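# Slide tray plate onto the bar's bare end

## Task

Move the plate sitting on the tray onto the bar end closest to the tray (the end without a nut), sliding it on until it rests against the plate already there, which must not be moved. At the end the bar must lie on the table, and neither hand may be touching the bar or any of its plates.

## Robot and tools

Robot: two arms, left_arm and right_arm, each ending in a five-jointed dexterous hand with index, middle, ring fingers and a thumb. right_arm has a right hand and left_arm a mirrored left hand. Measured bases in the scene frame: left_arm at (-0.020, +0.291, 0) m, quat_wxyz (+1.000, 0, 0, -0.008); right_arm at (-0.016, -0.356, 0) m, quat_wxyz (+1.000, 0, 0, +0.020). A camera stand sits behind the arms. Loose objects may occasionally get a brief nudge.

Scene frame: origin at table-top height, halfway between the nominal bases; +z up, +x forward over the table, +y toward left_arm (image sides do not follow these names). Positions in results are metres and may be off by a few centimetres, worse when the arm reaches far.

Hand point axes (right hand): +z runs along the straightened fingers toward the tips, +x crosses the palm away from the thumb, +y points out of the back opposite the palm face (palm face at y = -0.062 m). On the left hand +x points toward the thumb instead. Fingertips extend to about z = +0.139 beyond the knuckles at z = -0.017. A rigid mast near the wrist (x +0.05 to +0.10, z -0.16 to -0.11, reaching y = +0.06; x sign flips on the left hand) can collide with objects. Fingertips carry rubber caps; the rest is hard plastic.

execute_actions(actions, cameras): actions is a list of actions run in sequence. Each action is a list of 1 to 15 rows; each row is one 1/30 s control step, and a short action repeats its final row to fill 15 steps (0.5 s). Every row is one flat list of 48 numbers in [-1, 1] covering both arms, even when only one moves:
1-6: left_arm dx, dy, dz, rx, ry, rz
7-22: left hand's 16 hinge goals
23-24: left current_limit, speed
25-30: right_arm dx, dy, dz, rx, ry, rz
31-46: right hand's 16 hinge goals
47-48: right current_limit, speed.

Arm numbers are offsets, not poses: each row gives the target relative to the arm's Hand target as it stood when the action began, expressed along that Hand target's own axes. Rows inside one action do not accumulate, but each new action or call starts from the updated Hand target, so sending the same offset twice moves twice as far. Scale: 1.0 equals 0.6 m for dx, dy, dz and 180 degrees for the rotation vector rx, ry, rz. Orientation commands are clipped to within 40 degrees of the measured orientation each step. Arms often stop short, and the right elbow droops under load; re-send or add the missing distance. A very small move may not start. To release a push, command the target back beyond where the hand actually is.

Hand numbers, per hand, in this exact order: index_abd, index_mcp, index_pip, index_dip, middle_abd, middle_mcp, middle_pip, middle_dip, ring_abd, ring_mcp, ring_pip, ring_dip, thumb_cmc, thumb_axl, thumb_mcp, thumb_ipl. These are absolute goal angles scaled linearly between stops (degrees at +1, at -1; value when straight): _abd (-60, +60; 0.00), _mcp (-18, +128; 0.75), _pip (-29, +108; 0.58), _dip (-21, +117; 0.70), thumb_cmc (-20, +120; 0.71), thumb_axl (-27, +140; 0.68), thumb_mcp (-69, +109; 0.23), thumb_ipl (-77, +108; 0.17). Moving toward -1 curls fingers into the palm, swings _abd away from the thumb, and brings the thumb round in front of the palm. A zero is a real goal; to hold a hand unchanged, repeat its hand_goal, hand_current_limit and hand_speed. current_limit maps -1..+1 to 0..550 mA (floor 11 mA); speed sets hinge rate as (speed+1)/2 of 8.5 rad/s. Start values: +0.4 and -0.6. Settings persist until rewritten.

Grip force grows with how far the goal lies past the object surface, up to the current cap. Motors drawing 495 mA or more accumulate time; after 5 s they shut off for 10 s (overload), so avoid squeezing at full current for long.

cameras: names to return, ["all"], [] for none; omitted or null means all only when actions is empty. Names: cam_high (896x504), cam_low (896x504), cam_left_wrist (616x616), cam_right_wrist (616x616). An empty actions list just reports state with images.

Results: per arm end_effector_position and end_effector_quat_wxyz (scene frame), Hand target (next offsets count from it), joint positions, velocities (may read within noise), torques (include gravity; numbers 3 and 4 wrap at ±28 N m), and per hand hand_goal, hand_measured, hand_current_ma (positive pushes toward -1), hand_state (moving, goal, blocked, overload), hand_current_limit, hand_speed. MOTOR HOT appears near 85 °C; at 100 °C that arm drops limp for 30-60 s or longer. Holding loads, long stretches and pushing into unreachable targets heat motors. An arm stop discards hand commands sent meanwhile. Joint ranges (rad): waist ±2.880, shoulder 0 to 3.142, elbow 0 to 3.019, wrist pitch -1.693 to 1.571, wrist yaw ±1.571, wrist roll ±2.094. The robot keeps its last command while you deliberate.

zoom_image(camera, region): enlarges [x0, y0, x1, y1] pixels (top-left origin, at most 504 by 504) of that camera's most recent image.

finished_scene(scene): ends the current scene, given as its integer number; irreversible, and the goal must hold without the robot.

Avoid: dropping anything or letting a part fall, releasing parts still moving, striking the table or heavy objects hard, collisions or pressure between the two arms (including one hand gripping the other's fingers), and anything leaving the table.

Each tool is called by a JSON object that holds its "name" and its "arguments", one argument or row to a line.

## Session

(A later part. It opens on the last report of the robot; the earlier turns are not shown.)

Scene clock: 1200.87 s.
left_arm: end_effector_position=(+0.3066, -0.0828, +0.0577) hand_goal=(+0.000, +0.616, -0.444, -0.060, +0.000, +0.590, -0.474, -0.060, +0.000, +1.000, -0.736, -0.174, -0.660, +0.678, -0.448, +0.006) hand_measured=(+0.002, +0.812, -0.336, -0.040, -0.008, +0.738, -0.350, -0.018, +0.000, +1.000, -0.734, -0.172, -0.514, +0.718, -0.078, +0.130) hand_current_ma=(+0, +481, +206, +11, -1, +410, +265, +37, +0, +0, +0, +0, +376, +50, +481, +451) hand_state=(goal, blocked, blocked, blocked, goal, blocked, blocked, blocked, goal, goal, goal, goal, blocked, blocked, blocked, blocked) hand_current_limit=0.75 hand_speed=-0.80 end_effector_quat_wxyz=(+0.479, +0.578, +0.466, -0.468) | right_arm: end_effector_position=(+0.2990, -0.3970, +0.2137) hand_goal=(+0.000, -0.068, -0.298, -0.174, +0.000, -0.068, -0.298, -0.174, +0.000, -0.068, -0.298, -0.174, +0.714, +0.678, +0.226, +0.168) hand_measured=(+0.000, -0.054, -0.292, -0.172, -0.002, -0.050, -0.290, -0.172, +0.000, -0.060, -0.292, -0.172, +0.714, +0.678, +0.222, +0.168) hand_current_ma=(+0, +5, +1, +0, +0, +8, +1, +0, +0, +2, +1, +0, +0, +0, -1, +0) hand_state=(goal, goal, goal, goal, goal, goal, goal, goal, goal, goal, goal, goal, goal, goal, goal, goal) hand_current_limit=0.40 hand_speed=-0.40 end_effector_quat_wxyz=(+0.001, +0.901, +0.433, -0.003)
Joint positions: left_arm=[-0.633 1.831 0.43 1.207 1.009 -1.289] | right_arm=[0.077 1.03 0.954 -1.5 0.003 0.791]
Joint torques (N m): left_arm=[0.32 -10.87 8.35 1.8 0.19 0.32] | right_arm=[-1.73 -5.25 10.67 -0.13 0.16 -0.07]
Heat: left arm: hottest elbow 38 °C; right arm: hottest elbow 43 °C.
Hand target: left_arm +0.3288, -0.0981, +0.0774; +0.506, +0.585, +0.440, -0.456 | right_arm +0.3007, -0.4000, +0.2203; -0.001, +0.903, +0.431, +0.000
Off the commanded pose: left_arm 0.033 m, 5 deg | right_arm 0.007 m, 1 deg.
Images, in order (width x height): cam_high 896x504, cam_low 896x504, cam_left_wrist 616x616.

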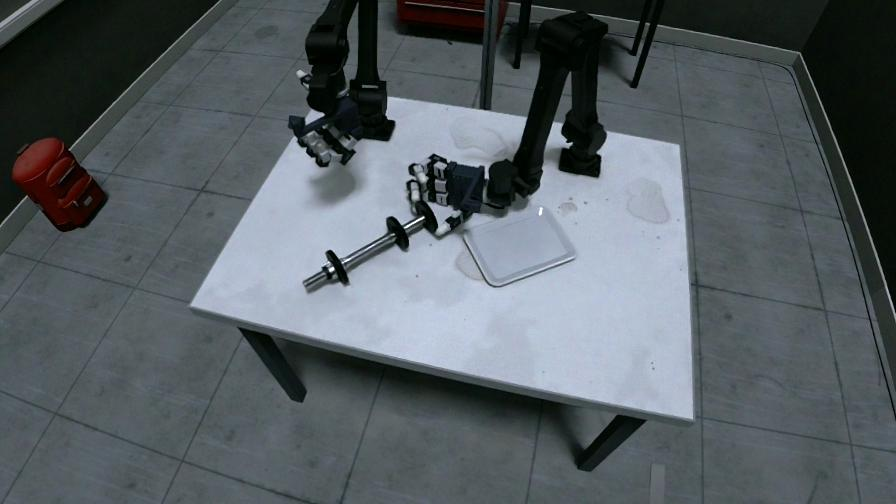

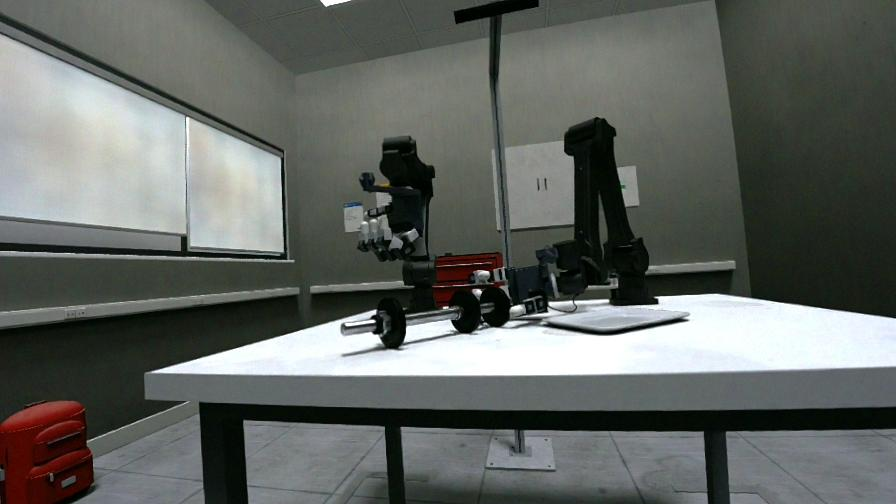

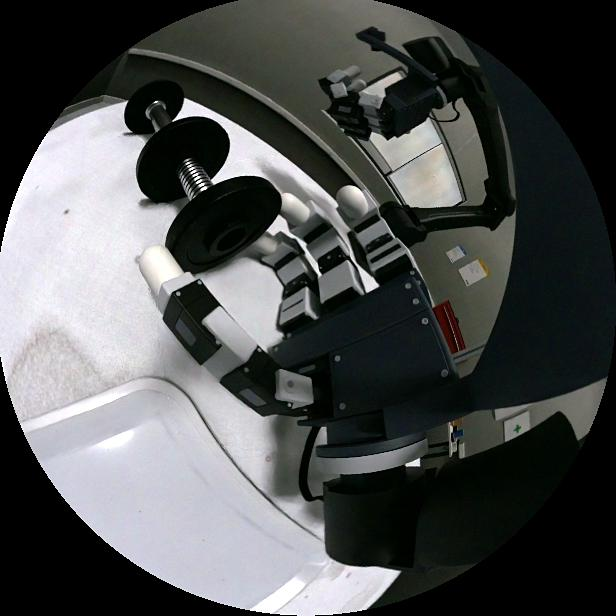

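{"name": "execute_actions", "arguments": {
  "actions": [
    [[-0.0045,-0.0273,-0.014,0,0,0,0,0.616,-0.445,-0.06,0,0.589,-0.474,-0.06,0,1,-0.737,-0.174,-0.66,0.677,-0.449,0.005,0.75,-0.8,0,0,0,0,0,0,0,-0.068,-0.299,-0.174,0,-0.068,-0.299,-0.174,0,-0.068,-0.299,-0.174,0.714,0.678,0.226,0.168,0.4,-0.4]],
    [[0.0196,-0.0038,0.0014,0,0,0,0,0.616,-0.445,-0.06,0,0.589,-0.474,-0.06,0,1,-0.737,-0.174,-0.66,0.677,-0.449,0.005,0.75,-0.8,0,0,0,0,0,0,0,-0.068,-0.299,-0.174,0,-0.068,-0.299,-0.174,0,-0.068,-0.299,-0.174,0.714,0.678,0.226,0.168,0.4,-0.4]]
  ],
  "cameras": ["cam_low","cam_left_wrist"]
}}

{"name": "zoom_image", "arguments": {
  "camera": "cam_left_wrist",
  "region": [160, 150, 290, 280]
}}

{"name": "zoom_image", "arguments": {
  "camera": "cam_low",
  "region": [440, 280, 530, 335]
}}

Scene clock: 1224.13 s.
left_arm: end_effector_position=(+0.3066, -0.0829, +0.0567) hand_goal=(+0.000, +0.616, -0.444, -0.060, +0.000, +0.590, -0.474, -0.060, +0.000, +1.000, -0.736, -0.174, -0.660, +0.678, -0.448, +0.006) hand_measured=(-0.006, +0.812, -0.340, -0.042, -0.008, +0.738, -0.350, -0.018, +0.000, +1.000, -0.734, -0.172, -0.520, +0.718, -0.076, +0.130) hand_current_ma=(-1, +481, +197, +8, -1, +409, +265, +37, +0, +0, +0, +0, +349, +50, +481, +451) hand_state=(goal, blocked, blocked, goal, goal, blocked, blocked, blocked, goal, goal, goal, goal, blocked, blocked, blocked, blocked) hand_current_limit=0.75 hand_speed=-0.80 end_effector_quat_wxyz=(+0.485, +0.577, +0.461, -0.468) | right_arm: end_effector_position=(+0.2990, -0.3970, +0.2137) hand_goal=(+0.000, -0.068, -0.298, -0.174, +0.000, -0.068, -0.298, -0.174, +0.000, -0.068, -0.298, -0.174, +0.714, +0.678, +0.226, +0.168) hand_measured=(+0.000, -0.054, -0.292, -0.172, -0.002, -0.050, -0.290, -0.172, +0.000, -0.060, -0.292, -0.172, +0.714, +0.678, +0.222, +0.168) hand_current_ma=(+0, +5, +1, +0, +0, +8, +1, +0, +0, +2, +1, +0, +0, +0, -1, +0) hand_state=(goal, goal, goal, goal, goal, goal, goal, goal, goal, goal, goal, goal, goal, goal, goal, goal) hand_current_limit=0.40 hand_speed=-0.40 end_effector_quat_wxyz=(+0.001, +0.901, +0.433, -0.003)
Joint positions: left_arm=[-0.633 1.857 0.43 1.257 1.009 -1.297] | right_arm=[0.077 1.03 0.954 -1.5 0.003 0.791]
Joint torques (N m): left_arm=[-0.21 -10.52 4.45 3.02 -0.01 0.39] | right_arm=[-1.55 -5.19 10.65 -0.14 0.16 -0.06]
Heat: left arm: hottest elbow 39 °C; right arm: hottest elbow 43 °C.
Hand target: left_arm +0.3131, -0.0882, +0.0656; +0.506, +0.585, +0.440, -0.456 | right_arm +0.3007, -0.4000, +0.2203; -0.001, +0.903, +0.431, +0.000
Off the commanded pose: left_arm 0.012 m, 4 deg | right_arm 0.007 m, 1 deg.
Images, in order (width x height): cam_low 896x504, cam_left_wrist 616x616.

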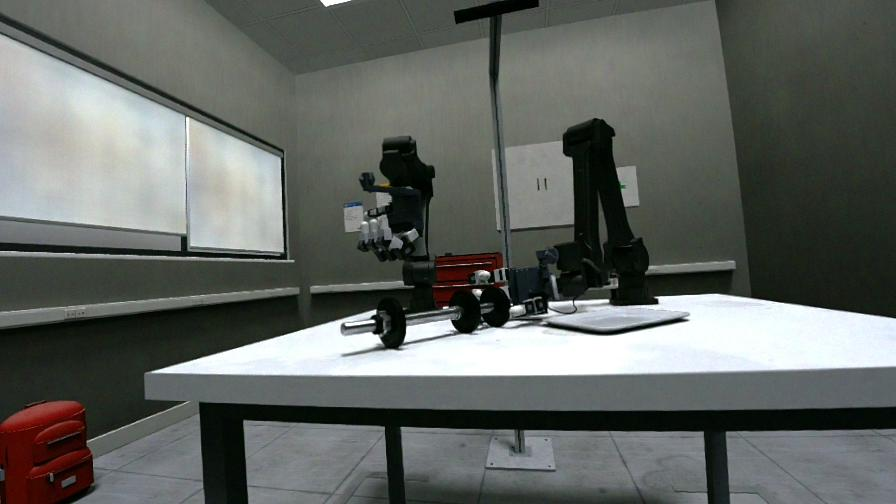

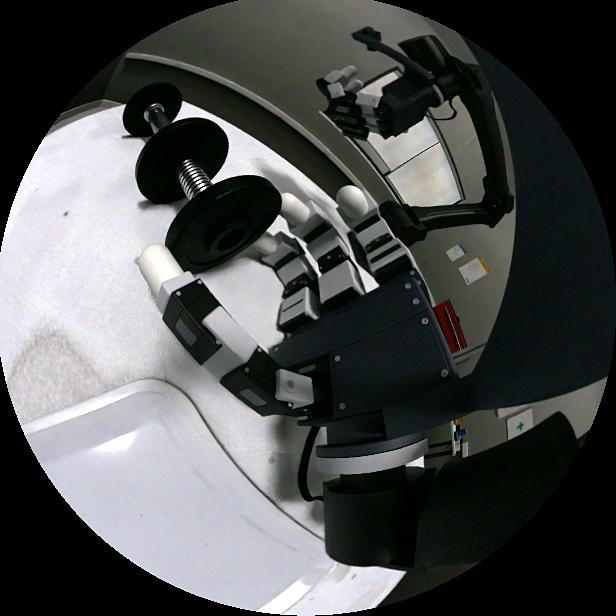

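Scaled by 3.877 from the camera's 616x616 image, which has a finer 880x880 frame.

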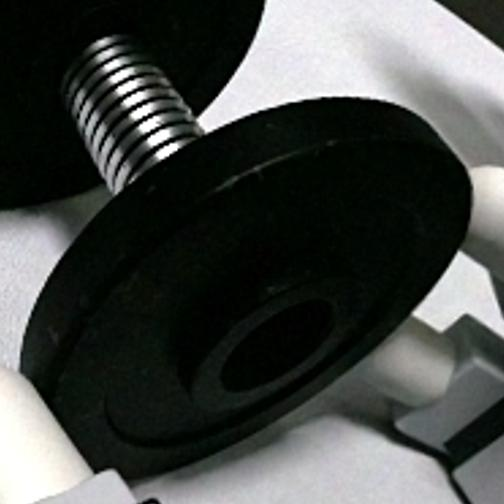

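Scaled by 5.600.

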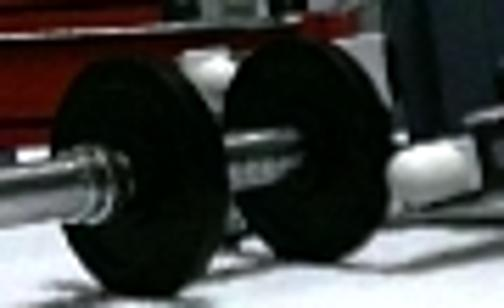

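{"name": "zoom_image", "arguments": {
  "camera": "cam_low",
  "region": [470, 305, 530, 335]
}}

Scaled by 8.400.

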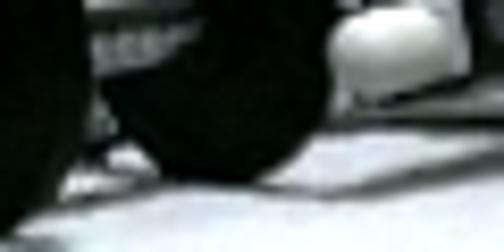

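{"name": "execute_actions", "arguments": {
  "actions": [
    [[0.0062,0.0295,0.0095,0,0,0,0,0.616,-0.445,-0.06,0,0.589,-0.474,-0.06,0,1,-0.737,-0.174,-0.66,0.677,-0.449,0.005,0.75,-0.8,0,0,0,0,0,0,0,-0.068,-0.299,-0.174,0,-0.068,-0.299,-0.174,0,-0.068,-0.299,-0.174,0.714,0.678,0.226,0.168,0.4,-0.4]],
    [[0.0015,0.0165,0.0085,0,0,0,0,0.616,-0.445,-0.06,0,0.589,-0.474,-0.06,0,1,-0.737,-0.174,-0.66,0.677,-0.449,0.005,0.75,-0.8,0,0,0,0,0,0,0,-0.068,-0.299,-0.174,0,-0.068,-0.299,-0.174,0,-0.068,-0.299,-0.174,0.714,0.678,0.226,0.168,0.4,-0.4]]
  ],
  "cameras": ["cam_low","cam_left_wrist","cam_high"]
}}

{"name": "zoom_image", "arguments": {
  "camera": "cam_left_wrist",
  "region": [160, 150, 290, 280]
}}

{"name": "zoom_image", "arguments": {
  "camera": "cam_low",
  "region": [440, 280, 530, 335]
}}

{"name": "zoom_image", "arguments": {
  "camera": "cam_high",
  "region": [385, 195, 455, 245]
}}

Scene clock: 1246.70 s.
left_arm: end_effector_position=(+0.3159, -0.0911, +0.0565) hand_goal=(+0.000, +0.616, -0.444, -0.060, +0.000, +0.590, -0.474, -0.060, +0.000, +1.000, -0.736, -0.174, -0.660, +0.678, -0.448, +0.006) hand_measured=(-0.008, +0.812, -0.342, -0.046, -0.008, +0.736, -0.350, -0.018, +0.000, +1.000, -0.734, -0.172, -0.520, +0.718, -0.074, +0.130) hand_current_ma=(-2, +481, +187, +5, -1, +396, +263, +37, +0, +0, +0, +0, +349, +50, +481, +451) hand_state=(goal, blocked, blocked, goal, goal, blocked, blocked, blocked, goal, goal, goal, goal, blocked, blocked, blocked, blocked) hand_current_limit=0.75 hand_speed=-0.80 end_effector_quat_wxyz=(+0.484, +0.579, +0.455, -0.473) | right_arm: end_effector_position=(+0.2990, -0.3970, +0.2137) hand_goal=(+0.000, -0.068, -0.298, -0.174, +0.000, -0.068, -0.298, -0.174, +0.000, -0.068, -0.298, -0.174, +0.714, +0.678, +0.226, +0.168) hand_measured=(+0.000, -0.054, -0.292, -0.172, -0.002, -0.050, -0.290, -0.172, +0.000, -0.060, -0.292, -0.172, +0.714, +0.678, +0.222, +0.168) hand_current_ma=(+0, +5, +1, +0, +0, +8, +1, +0, +0, +2, +1, +0, +0, +0, -1, +0) hand_state=(goal, goal, goal, goal, goal, goal, goal, goal, goal, goal, goal, goal, goal, goal, goal, goal) hand_current_limit=0.40 hand_speed=-0.40 end_effector_quat_wxyz=(+0.001, +0.901, +0.433, -0.003)
Joint positions: left_arm=[-0.628 1.873 0.468 1.24 1.03 -1.297] | right_arm=[0.077 1.03 0.954 -1.5 0.003 0.791]
Joint torques (N m): left_arm=[1.03 -10.17 7.95 1.51 -0.18 0.43] | right_arm=[-1.61 -5.25 10.66 -0.13 0.17 -0.06]
Heat: left arm: hottest elbow 38 °C; right arm: hottest elbow 44 °C.
Hand target: left_arm +0.3399, -0.1014, +0.0654; +0.506, +0.585, +0.440, -0.456 | right_arm +0.3007, -0.4000, +0.2203; -0.001, +0.903, +0.431, +0.000
Off the commanded pose: left_arm 0.028 m, 4 deg | right_arm 0.007 m, 1 deg.
Images, in order (width x height): cam_high 896x504, cam_low 896x504, cam_left_wrist 616x616.

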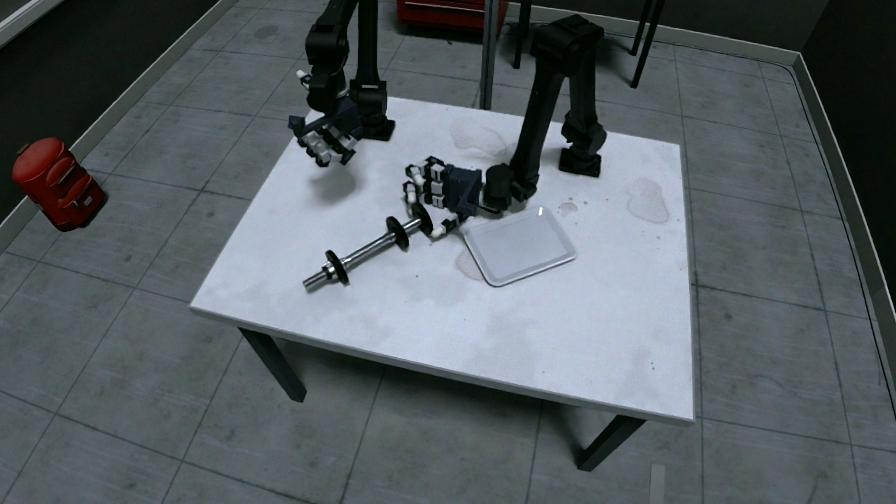

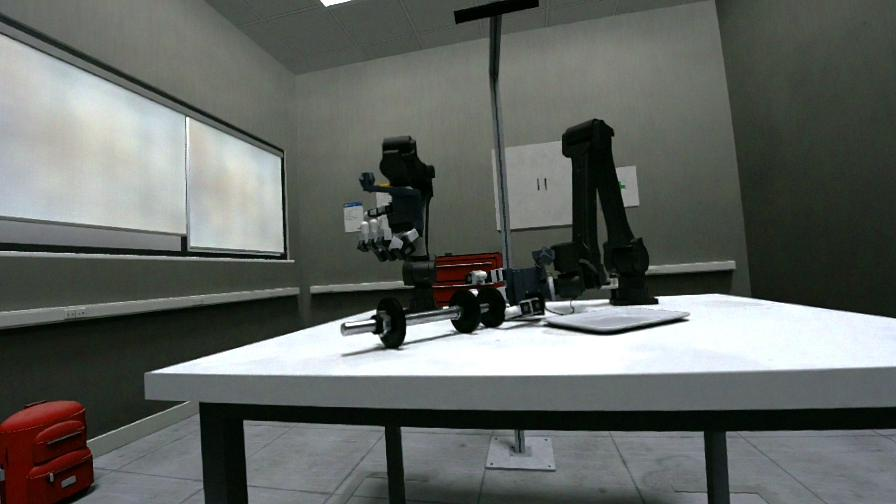

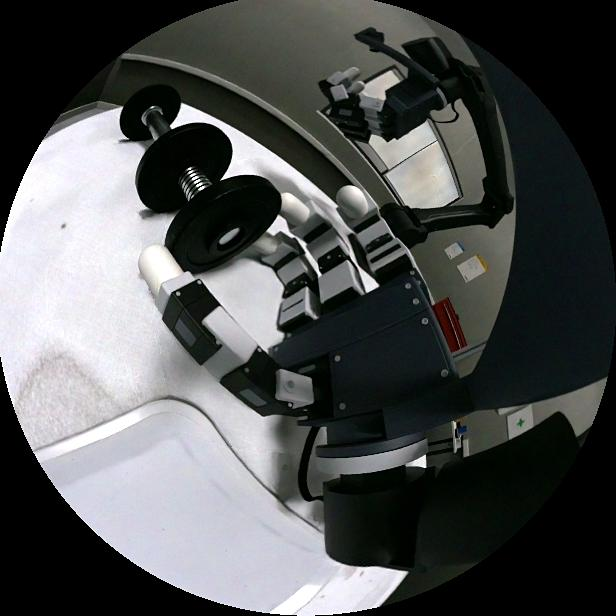

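Scaled by 3.877 from the camera's 616x616 image, which has a finer 880x880 frame.

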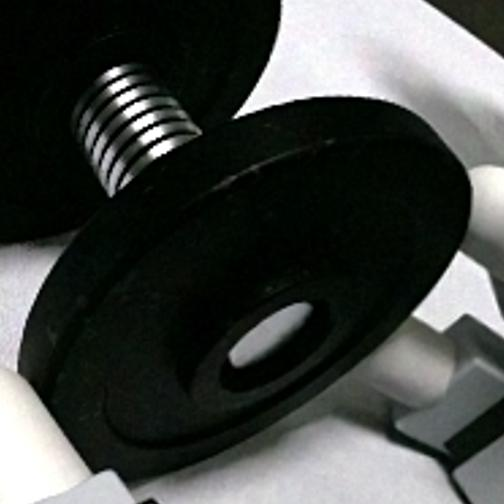

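Scaled by 5.600.

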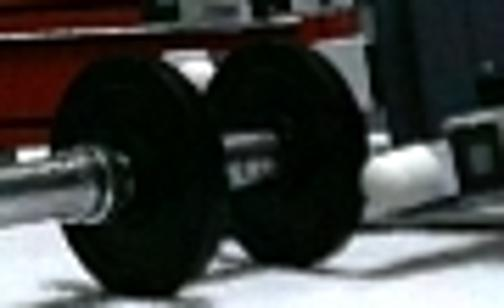

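Scaled by 7.200.

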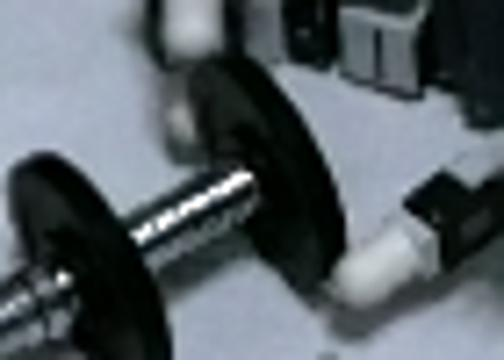

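{"name": "execute_actions", "arguments": {
  "actions": [
    [[0.0038,0.027,0.0192,0,0,0,0,0.616,-0.445,-0.06,0,0.589,-0.474,-0.06,0,1,-0.737,-0.174,-0.66,0.677,-0.449,0.005,0.75,-0.8,0,0,0,0,0,0,0,-0.068,-0.299,-0.174,0,-0.068,-0.299,-0.174,0,-0.068,-0.299,-0.174,0.714,0.678,0.226,0.168,0.4,-0.4]]
  ],
  "cameras": ["cam_low","cam_left_wrist","cam_high"]
}}

{"name": "zoom_image", "arguments": {
  "camera": "cam_left_wrist",
  "region": [160, 150, 290, 280]
}}

{"name": "zoom_image", "arguments": {
  "camera": "cam_high",
  "region": [385, 195, 455, 245]
}}

Scene clock: 1252.20 s.
left_arm: end_effector_position=(+0.3241, -0.0981, +0.0567) hand_goal=(+0.000, +0.616, -0.444, -0.060, +0.000, +0.590, -0.474, -0.060, +0.000, +1.000, -0.736, -0.174, -0.660, +0.678, -0.448, +0.006) hand_measured=(-0.008, +0.812, -0.350, -0.048, -0.008, +0.736, -0.360, -0.018, +0.000, +1.000, -0.734, -0.172, -0.522, +0.718, -0.068, +0.130) hand_current_ma=(-2, +481, +160, +4, -1, +396, +232, +37, +0, +0, +0, +0, +339, +50, +481, +451) hand_state=(goal, blocked, blocked, goal, goal, blocked, blocked, blocked, goal, goal, goal, goal, blocked, blocked, blocked, blocked) hand_current_limit=0.75 hand_speed=-0.80 end_effector_quat_wxyz=(+0.482, +0.580, +0.454, -0.474) | right_arm: end_effector_position=(+0.2990, -0.3970, +0.2137) hand_goal=(+0.000, -0.068, -0.298, -0.174, +0.000, -0.068, -0.298, -0.174, +0.000, -0.068, -0.298, -0.174, +0.714, +0.678, +0.226, +0.168) hand_measured=(+0.000, -0.054, -0.292, -0.172, -0.002, -0.050, -0.290, -0.172, +0.000, -0.060, -0.292, -0.172, +0.714, +0.678, +0.222, +0.168) hand_current_ma=(+0, +5, +1, +0, +0, +8, +1, +0, +0, +2, +1, +0, +0, +0, -1, +0) hand_state=(goal, goal, goal, goal, goal, goal, goal, goal, goal, goal, goal, goal, goal, goal, goal, goal) hand_current_limit=0.40 hand_speed=-0.40 end_effector_quat_wxyz=(+0.001, +0.901, +0.433, -0.003)
Joint positions: left_arm=[-0.628 1.878 0.498 1.211 1.034 -1.297] | right_arm=[0.077 1.03 0.954 -1.5 0.003 0.791]
Joint torques (N m): left_arm=[0.62 -10.75 9.91 1.21 -0.47 0.41] | right_arm=[-1.61 -5.25 10.63 -0.14 0.17 -0.06]
Heat: left arm: hottest elbow 38 °C; right arm: hottest elbow 44 °C.
Hand target: left_arm +0.3553, -0.1144, +0.0657; +0.506, +0.585, +0.440, -0.456 | right_arm +0.3007, -0.4000, +0.2203; -0.001, +0.903, +0.431, +0.000
Off the commanded pose: left_arm 0.036 m, 4 deg | right_arm 0.007 m, 1 deg.
Images, in order (width x height): cam_high 896x504, cam_low 896x504, cam_left_wrist 616x616.

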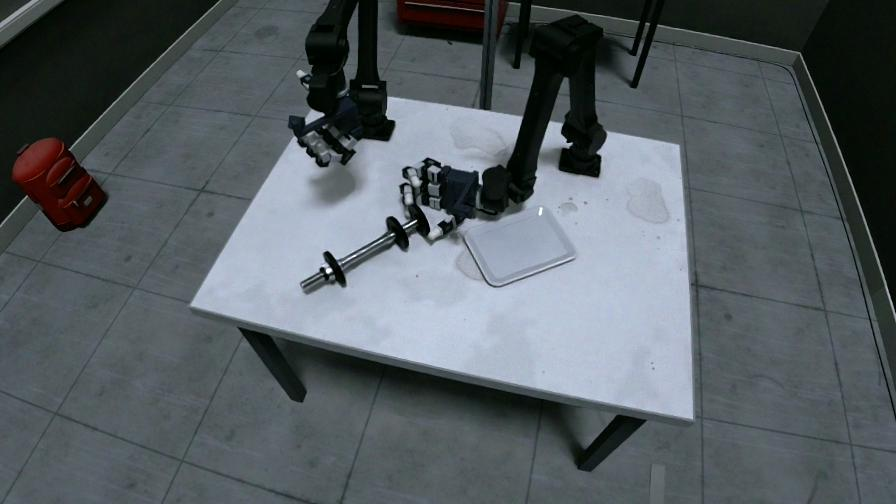

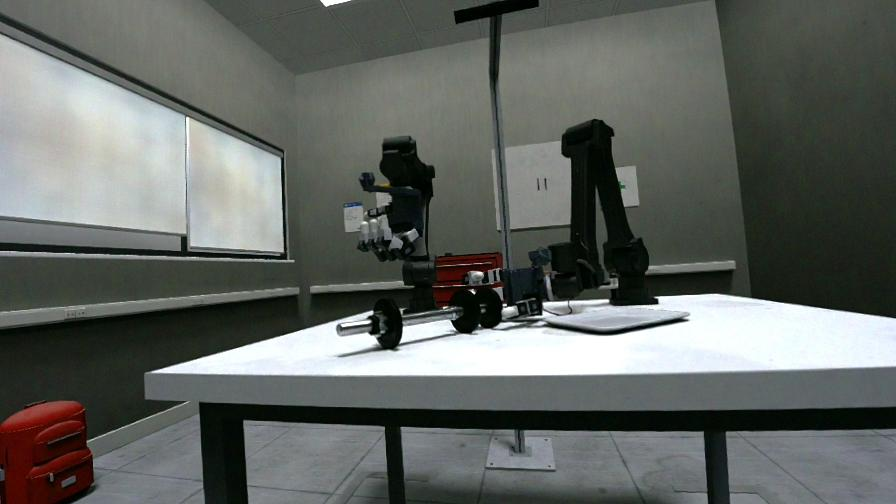

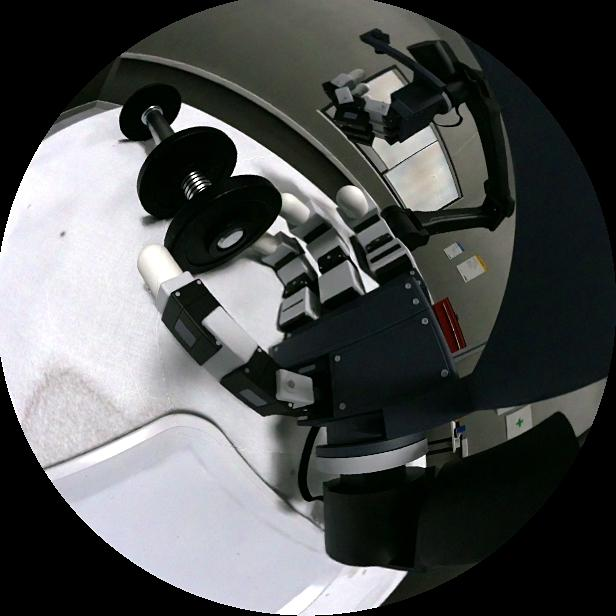

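Scaled by 3.877 from the camera's 616x616 image, which has a finer 880x880 frame.

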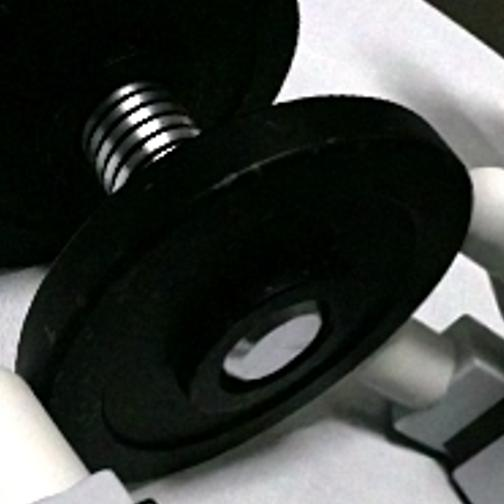

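Scaled by 7.200.

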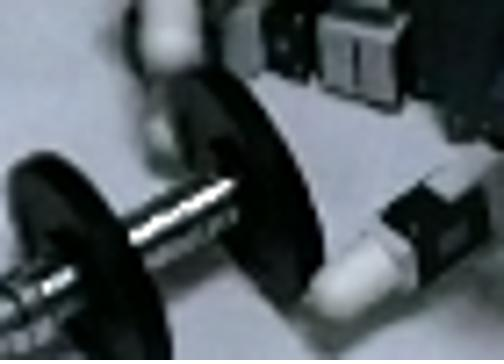

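{"name": "execute_actions", "arguments": {
  "actions": [
    [[0.0038,0.027,0.0192,0,0,0,0,0.616,-0.445,-0.06,0,0.589,-0.474,-0.06,0,1,-0.737,-0.174,-0.66,0.677,-0.449,0.005,0.75,-0.8,0,0,0,0,0,0,0,-0.068,-0.299,-0.174,0,-0.068,-0.299,-0.174,0,-0.068,-0.299,-0.174,0.714,0.678,0.226,0.168,0.4,-0.4]]
  ],
  "cameras": ["cam_low","cam_left_wrist","cam_high"]
}}

{"name": "zoom_image", "arguments": {
  "camera": "cam_left_wrist",
  "region": [160, 150, 290, 280]
}}

{"name": "zoom_image", "arguments": {
  "camera": "cam_high",
  "region": [385, 195, 455, 245]
}}

Scene clock: 1259.20 s.
left_arm: end_effector_position=(+0.3468, -0.1147, +0.0572) hand_goal=(+0.000, +0.616, -0.444, -0.060, +0.000, +0.590, -0.474, -0.060, +0.000, +1.000, -0.736, -0.174, -0.660, +0.678, -0.448, +0.006) hand_measured=(-0.012, +0.812, -0.356, -0.050, -0.008, +0.736, -0.364, -0.018, +0.000, +1.000, -0.734, -0.172, -0.524, +0.718, -0.066, +0.130) hand_current_ma=(-3, +481, +143, +3, -1, +396, +218, +37, +0, +0, +0, +0, +323, +50, +481, +451) hand_state=(goal, blocked, blocked, goal, goal, blocked, blocked, blocked, goal, goal, goal, goal, blocked, blocked, blocked, blocked) hand_current_limit=0.75 hand_speed=-0.80 end_effector_quat_wxyz=(+0.484, +0.579, +0.454, -0.474) | right_arm: end_effector_position=(+0.2990, -0.3970, +0.2137) hand_goal=(+0.000, -0.068, -0.298, -0.174, +0.000, -0.068, -0.298, -0.174, +0.000, -0.068, -0.298, -0.174, +0.714, +0.678, +0.226, +0.168) hand_measured=(+0.000, -0.054, -0.292, -0.172, -0.002, -0.050, -0.290, -0.172, +0.000, -0.060, -0.292, -0.172, +0.714, +0.678, +0.222, +0.168) hand_current_ma=(+0, +5, +1, +0, +0, +8, +1, +0, +0, +2, +1, +0, +0, +0, -1, +0) hand_state=(goal, goal, goal, goal, goal, goal, goal, goal, goal, goal, goal, goal, goal, goal, goal, goal) hand_current_limit=0.40 hand_speed=-0.40 end_effector_quat_wxyz=(+0.001, +0.901, +0.433, -0.003)
Joint positions: left_arm=[-0.628 1.905 0.575 1.168 1.032 -1.301] | right_arm=[0.077 1.03 0.954 -1.5 0.003 0.791]
Joint torques (N m): left_arm=[0.26 -10.99 8.66 1.42 -0.54 0.42] | right_arm=[-1.55 -5.19 10.7 -0.14 0.17 -0.06]
Heat: left arm: hottest elbow 38 °C; right arm: hottest elbow 44 °C.
Hand target: left_arm +0.3705, -0.1273, +0.0656; +0.506, +0.585, +0.440, -0.456 | right_arm +0.3007, -0.4000, +0.2203; -0.001, +0.903, +0.431, +0.000
Off the commanded pose: left_arm 0.028 m, 4 deg | right_arm 0.007 m, 1 deg.
Images, in order (width x height): cam_high 896x504, cam_low 896x504, cam_left_wrist 616x616.

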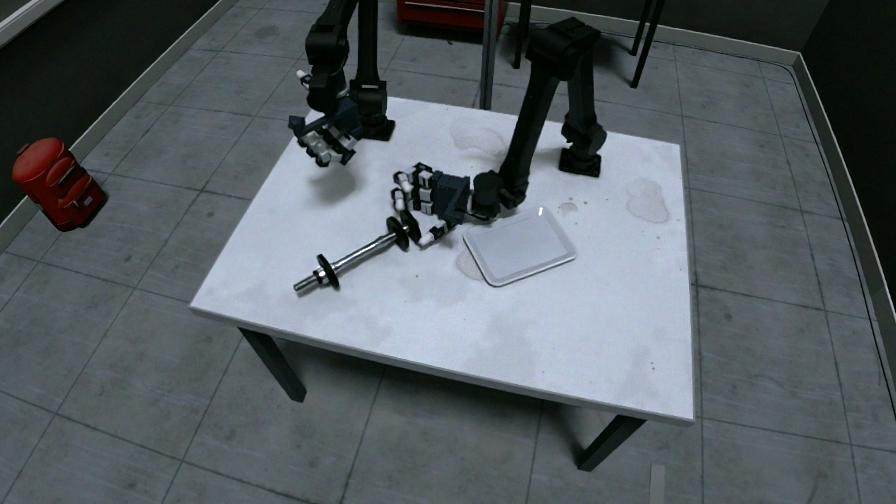

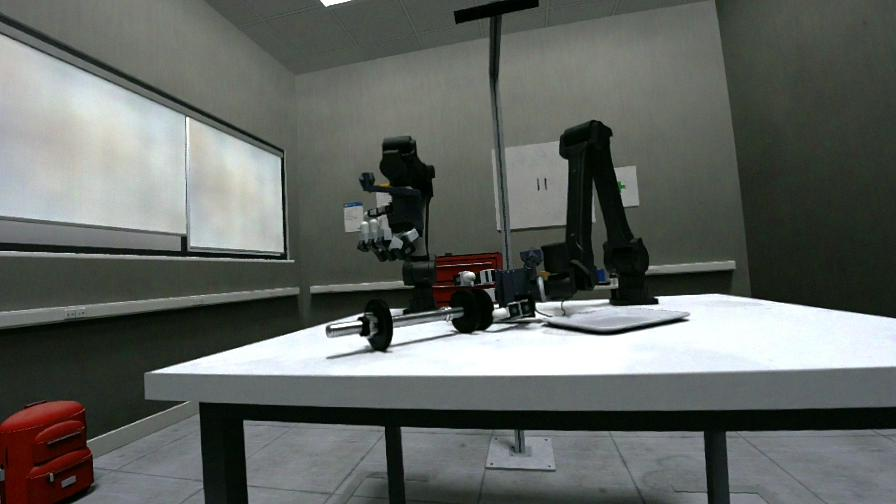

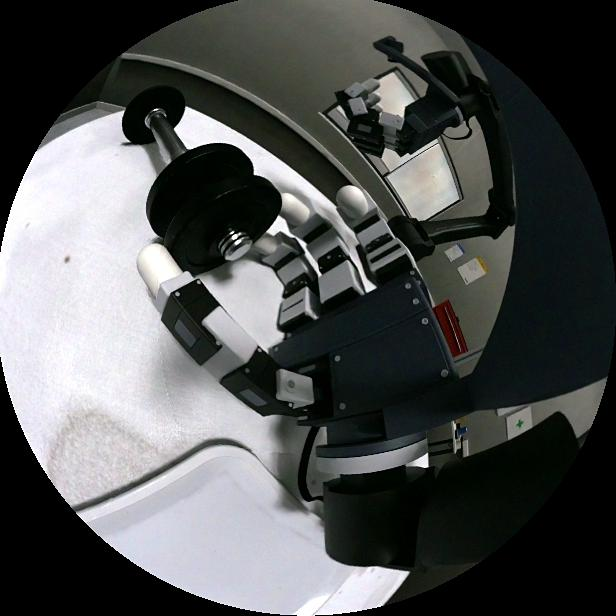

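Scaled by 3.877 from the camera's 616x616 image, which has a finer 880x880 frame.

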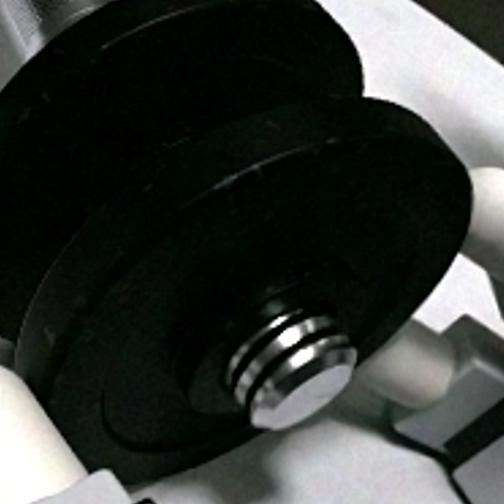

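Scaled by 7.200.

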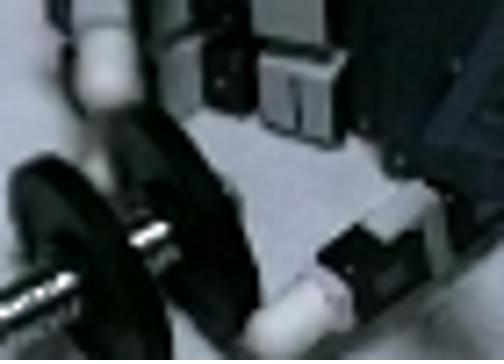

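{"name": "execute_actions", "arguments": {
  "actions": [
    [[-0.0038,-0.027,-0.0192,0,0,0,0,0.75,-0.38,-0.06,0,0.7,-0.40,-0.03,0,1,-0.737,-0.174,-0.6,0.677,-0.25,0.08,0.4,-0.9,0,0,0,0,0,0,0,-0.068,-0.299,-0.174,0,-0.068,-0.299,-0.174,0,-0.068,-0.299,-0.174,0.714,0.678,0.226,0.168,0.4,-0.4]],
    [[0,0,0,0,0,0,0,0.9,-0.3,-0.08,0,0.9,-0.3,-0.08,0,1,-0.737,-0.174,-0.571,0.677,-0.1,0.168,0.4,-0.85,0,0,0,0,0,0,0,-0.068,-0.299,-0.174,0,-0.068,-0.299,-0.174,0,-0.068,-0.299,-0.174,0.714,0.678,0.226,0.168,0.4,-0.4]],
    [[0,0,0,0,0,0,0,0.959,-0.153,-0.101,0,0.959,-0.153,-0.101,0,1,-0.737,-0.174,-0.571,0.677,0,0.168,0.4,-0.8,0,0,0,0,0,0,0,-0.068,-0.299,-0.174,0,-0.068,-0.299,-0.174,0,-0.068,-0.299,-0.174,0.714,0.678,0.226,0.168,0.4,-0.4]],
    [[0,0,0,0,0,0,0,0.959,-0.153,-0.101,0,0.959,-0.153,-0.101,0,1,-0.737,-0.174,-0.571,0.677,0,0.168,0.4,-0.8,0,0,0,0,0,0,0,-0.068,-0.299,-0.174,0,-0.068,-0.299,-0.174,0,-0.068,-0.299,-0.174,0.714,0.678,0.226,0.168,0.4,-0.4]]
  ],
  "cameras": ["cam_low","cam_left_wrist","cam_high"]
}}

{"name": "zoom_image", "arguments": {
  "camera": "cam_high",
  "region": [370, 170, 470, 250]
}}

Scene clock: 1269.53 s.
left_arm: end_effector_position=(+0.3496, -0.1141, +0.0610) hand_goal=(+0.000, +0.960, -0.152, -0.100, +0.000, +0.960, -0.152, -0.100, +0.000, +1.000, -0.736, -0.174, -0.570, +0.678, +0.000, +0.168) hand_measured=(-0.010, +0.952, -0.154, -0.098, +0.000, +0.958, -0.154, -0.096, +0.000, +1.000, -0.734, -0.172, -0.550, +0.682, -0.002, +0.168) hand_current_ma=(-2, -3, +0, +0, +0, +0, +0, +0, +0, +0, +0, +0, +10, +1, +0, +0) hand_state=(goal, goal, goal, goal, goal, goal, goal, goal, goal, goal, goal, goal, blocked, goal, goal, goal) hand_current_limit=0.40 hand_speed=-0.80 end_effector_quat_wxyz=(+0.496, +0.584, +0.447, -0.462) | right_arm: end_effector_position=(+0.2990, -0.3970, +0.2137) hand_goal=(+0.000, -0.068, -0.298, -0.174, +0.000, -0.068, -0.298, -0.174, +0.000, -0.068, -0.298, -0.174, +0.714, +0.678, +0.226, +0.168) hand_measured=(+0.000, -0.054, -0.292, -0.172, -0.002, -0.050, -0.290, -0.172, +0.000, -0.060, -0.292, -0.172, +0.714, +0.678, +0.222, +0.168) hand_current_ma=(+0, +5, +1, +0, +0, +8, +1, +0, +0, +2, +1, +0, +0, +0, -1, +0) hand_state=(goal, goal, goal, goal, goal, goal, goal, goal, goal, goal, goal, goal, goal, goal, goal, goal) hand_current_limit=0.40 hand_speed=-0.40 end_effector_quat_wxyz=(+0.001, +0.901, +0.433, -0.003)
Joint positions: left_arm=[-0.628 1.905 0.575 1.174 1.019 -1.271] | right_arm=[0.077 1.03 0.954 -1.5 0.003 0.791]
Joint torques (N m): left_arm=[0.79 -12.75 4.56 2.32 0.07 0.11] | right_arm=[-1.55 -5.25 10.65 -0.13 0.17 -0.07]
Heat: left arm: hottest elbow 39 °C; right arm: hottest elbow 44 °C.
Hand target: left_arm +0.3552, -0.1144, +0.0655; +0.506, +0.585, +0.440, -0.456 | right_arm +0.3007, -0.4000, +0.2203; -0.001, +0.903, +0.431, +0.000
Off the commanded pose: left_arm 0.007 m, 2 deg | right_arm 0.007 m, 1 deg.
Images, in order (width x height): cam_high 896x504, cam_low 896x504, cam_left_wrist 616x616.

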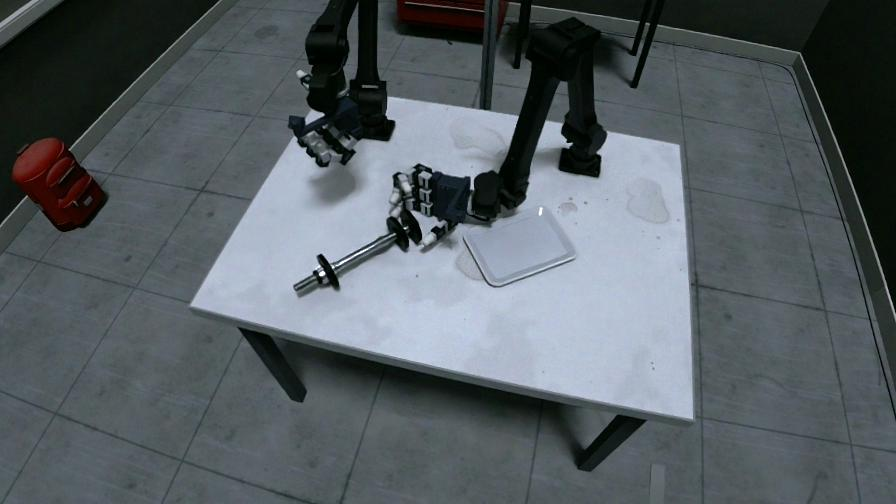

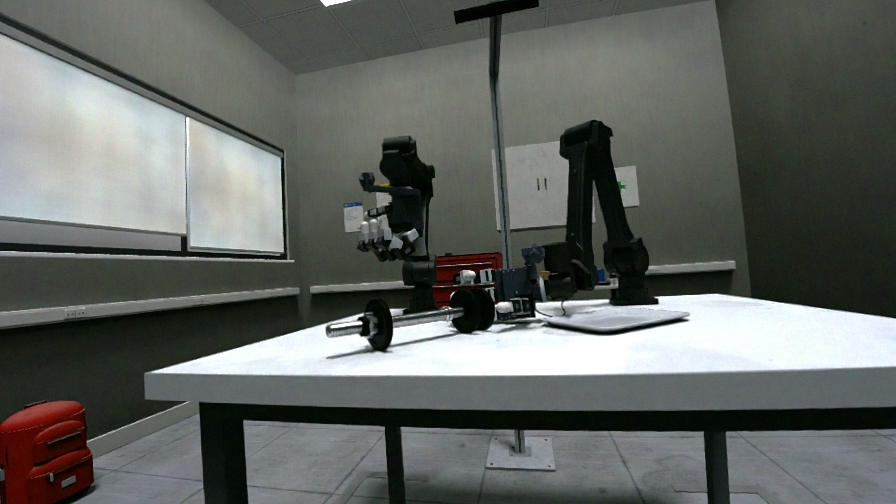

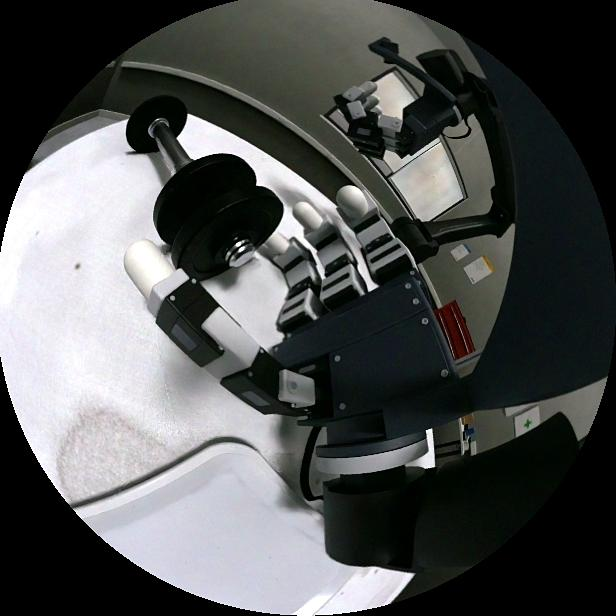

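Scaled by 5.040.

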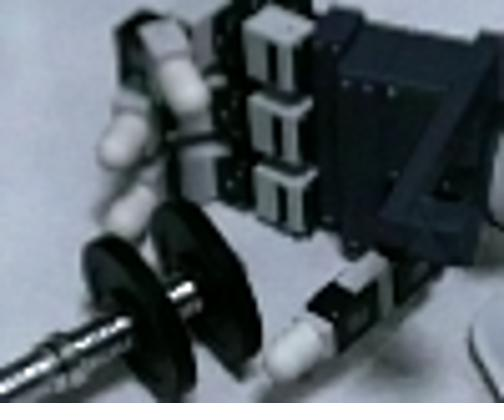

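{"name": "execute_actions", "arguments": {
  "actions": [
    [[-0.0064,-0.045,-0.032,0,0,0,0,0.959,-0.153,-0.101,0,0.959,-0.153,-0.101,0,1,-0.737,-0.174,-0.571,0.677,0,0.168,0.4,-0.8,0,0,0,0,0,0,0,-0.068,-0.299,-0.174,0,-0.068,-0.299,-0.174,0,-0.068,-0.299,-0.174,0.714,0.678,0.226,0.168,0.4,-0.4]],
    [[-0.0064,-0.045,-0.032,0,0,0,0,0.959,-0.153,-0.101,0,0.959,-0.153,-0.101,0,1,-0.737,-0.174,-0.571,0.677,0,0.168,0.4,-0.8,0,0,0,0,0,0,0,-0.068,-0.299,-0.174,0,-0.068,-0.299,-0.174,0,-0.068,-0.299,-0.174,0.714,0.678,0.226,0.168,0.4,-0.4]],
    [[-0.0064,-0.045,-0.032,0,0,0,0,0.959,-0.153,-0.101,0,0.959,-0.153,-0.101,0,1,-0.737,-0.174,-0.571,0.677,0,0.168,0.4,-0.8,0,0,0,0,0,0,0,-0.068,-0.299,-0.174,0,-0.068,-0.299,-0.174,0,-0.068,-0.299,-0.174,0.714,0.678,0.226,0.168,0.4,-0.4]]
  ],
  "cameras": ["cam_low","cam_left_wrist","cam_high"]
}}

{"name": "zoom_image", "arguments": {
  "camera": "cam_high",
  "region": [370, 180, 470, 260]
}}

{"name": "zoom_image", "arguments": {
  "camera": "cam_low",
  "region": [430, 270, 530, 345]
}}

Scene clock: 1277.90 s.
left_arm: end_effector_position=(+0.2794, -0.0537, +0.0598) hand_goal=(+0.000, +0.960, -0.152, -0.100, +0.000, +0.960, -0.152, -0.100, +0.000, +1.000, -0.736, -0.174, -0.570, +0.678, +0.000, +0.168) hand_measured=(-0.002, +0.954, -0.154, -0.098, +0.000, +0.960, -0.154, -0.096, +0.000, +1.000, -0.734, -0.172, -0.550, +0.682, -0.002, +0.168) hand_current_ma=(+0, -1, +0, +0, +0, +0, +0, +0, +0, +0, +0, +0, +10, +1, +0, +0) hand_state=(goal, goal, goal, goal, goal, goal, goal, goal, goal, goal, goal, goal, goal, goal, goal, goal) hand_current_limit=0.40 hand_speed=-0.80 end_effector_quat_wxyz=(+0.498, +0.584, +0.447, -0.461) | right_arm: end_effector_position=(+0.2990, -0.3970, +0.2137) hand_goal=(+0.000, -0.068, -0.298, -0.174, +0.000, -0.068, -0.298, -0.174, +0.000, -0.068, -0.298, -0.174, +0.714, +0.678, +0.226, +0.168) hand_measured=(+0.000, -0.054, -0.292, -0.172, -0.002, -0.050, -0.290, -0.172, +0.000, -0.060, -0.292, -0.172, +0.714, +0.678, +0.222, +0.168) hand_current_ma=(+0, +5, +1, +0, +0, +8, +1, +0, +0, +2, +1, +0, +0, +0, -1, +0) hand_state=(goal, goal, goal, goal, goal, goal, goal, goal, goal, goal, goal, goal, goal, goal, goal, goal) hand_current_limit=0.40 hand_speed=-0.40 end_effector_quat_wxyz=(+0.001, +0.901, +0.433, -0.003)
Joint positions: left_arm=[-0.607 1.854 0.324 1.371 1.035 -1.263] | right_arm=[0.077 1.03 0.954 -1.5 0.003 0.791]
Joint torques (N m): left_arm=[0.91 -11.05 1.2 2.26 0.27 0.11] | right_arm=[-1.55 -5.19 10.67 -0.13 0.16 -0.06]
Heat: left arm: hottest elbow 39 °C; right arm: hottest elbow 44 °C.
Hand target: left_arm +0.2788, -0.0496, +0.0655; +0.506, +0.585, +0.440, -0.456 | right_arm +0.3007, -0.4000, +0.2203; -0.001, +0.903, +0.431, +0.000
Off the commanded pose: left_arm 0.007 m, 1 deg | right_arm 0.007 m, 1 deg.
Images, in order (width x height): cam_high 896x504, cam_low 896x504, cam_left_wrist 616x616.

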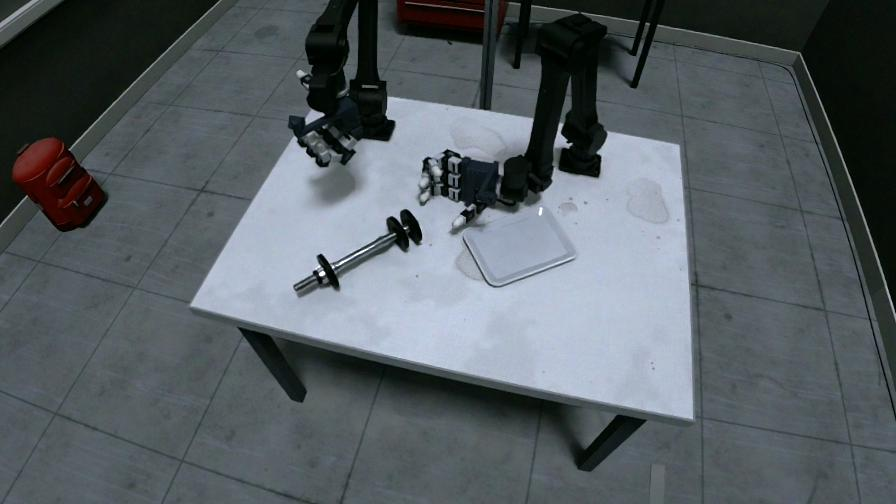

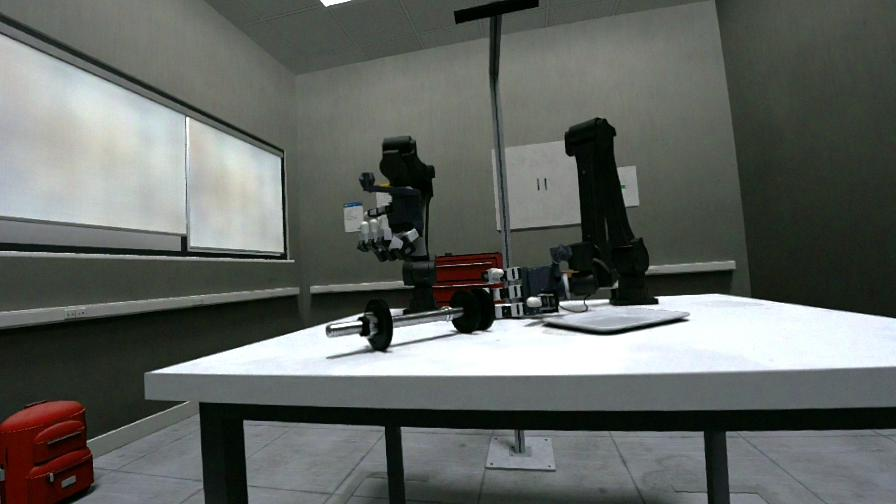

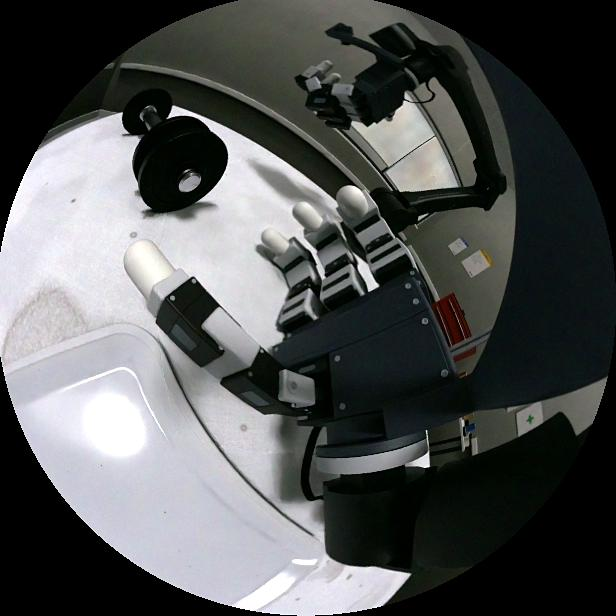

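Scaled by 5.040.

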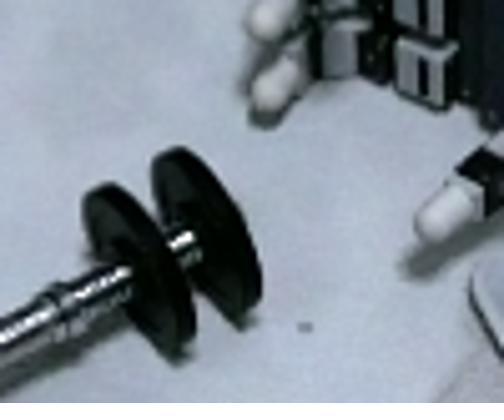

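Scaled by 5.040.

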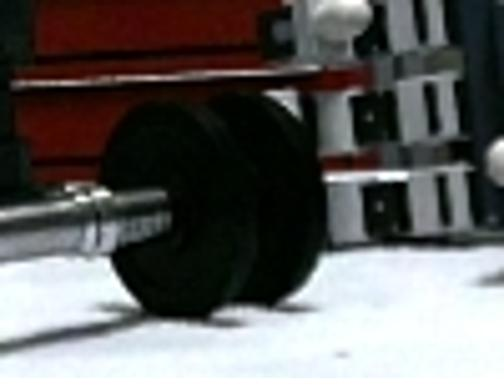

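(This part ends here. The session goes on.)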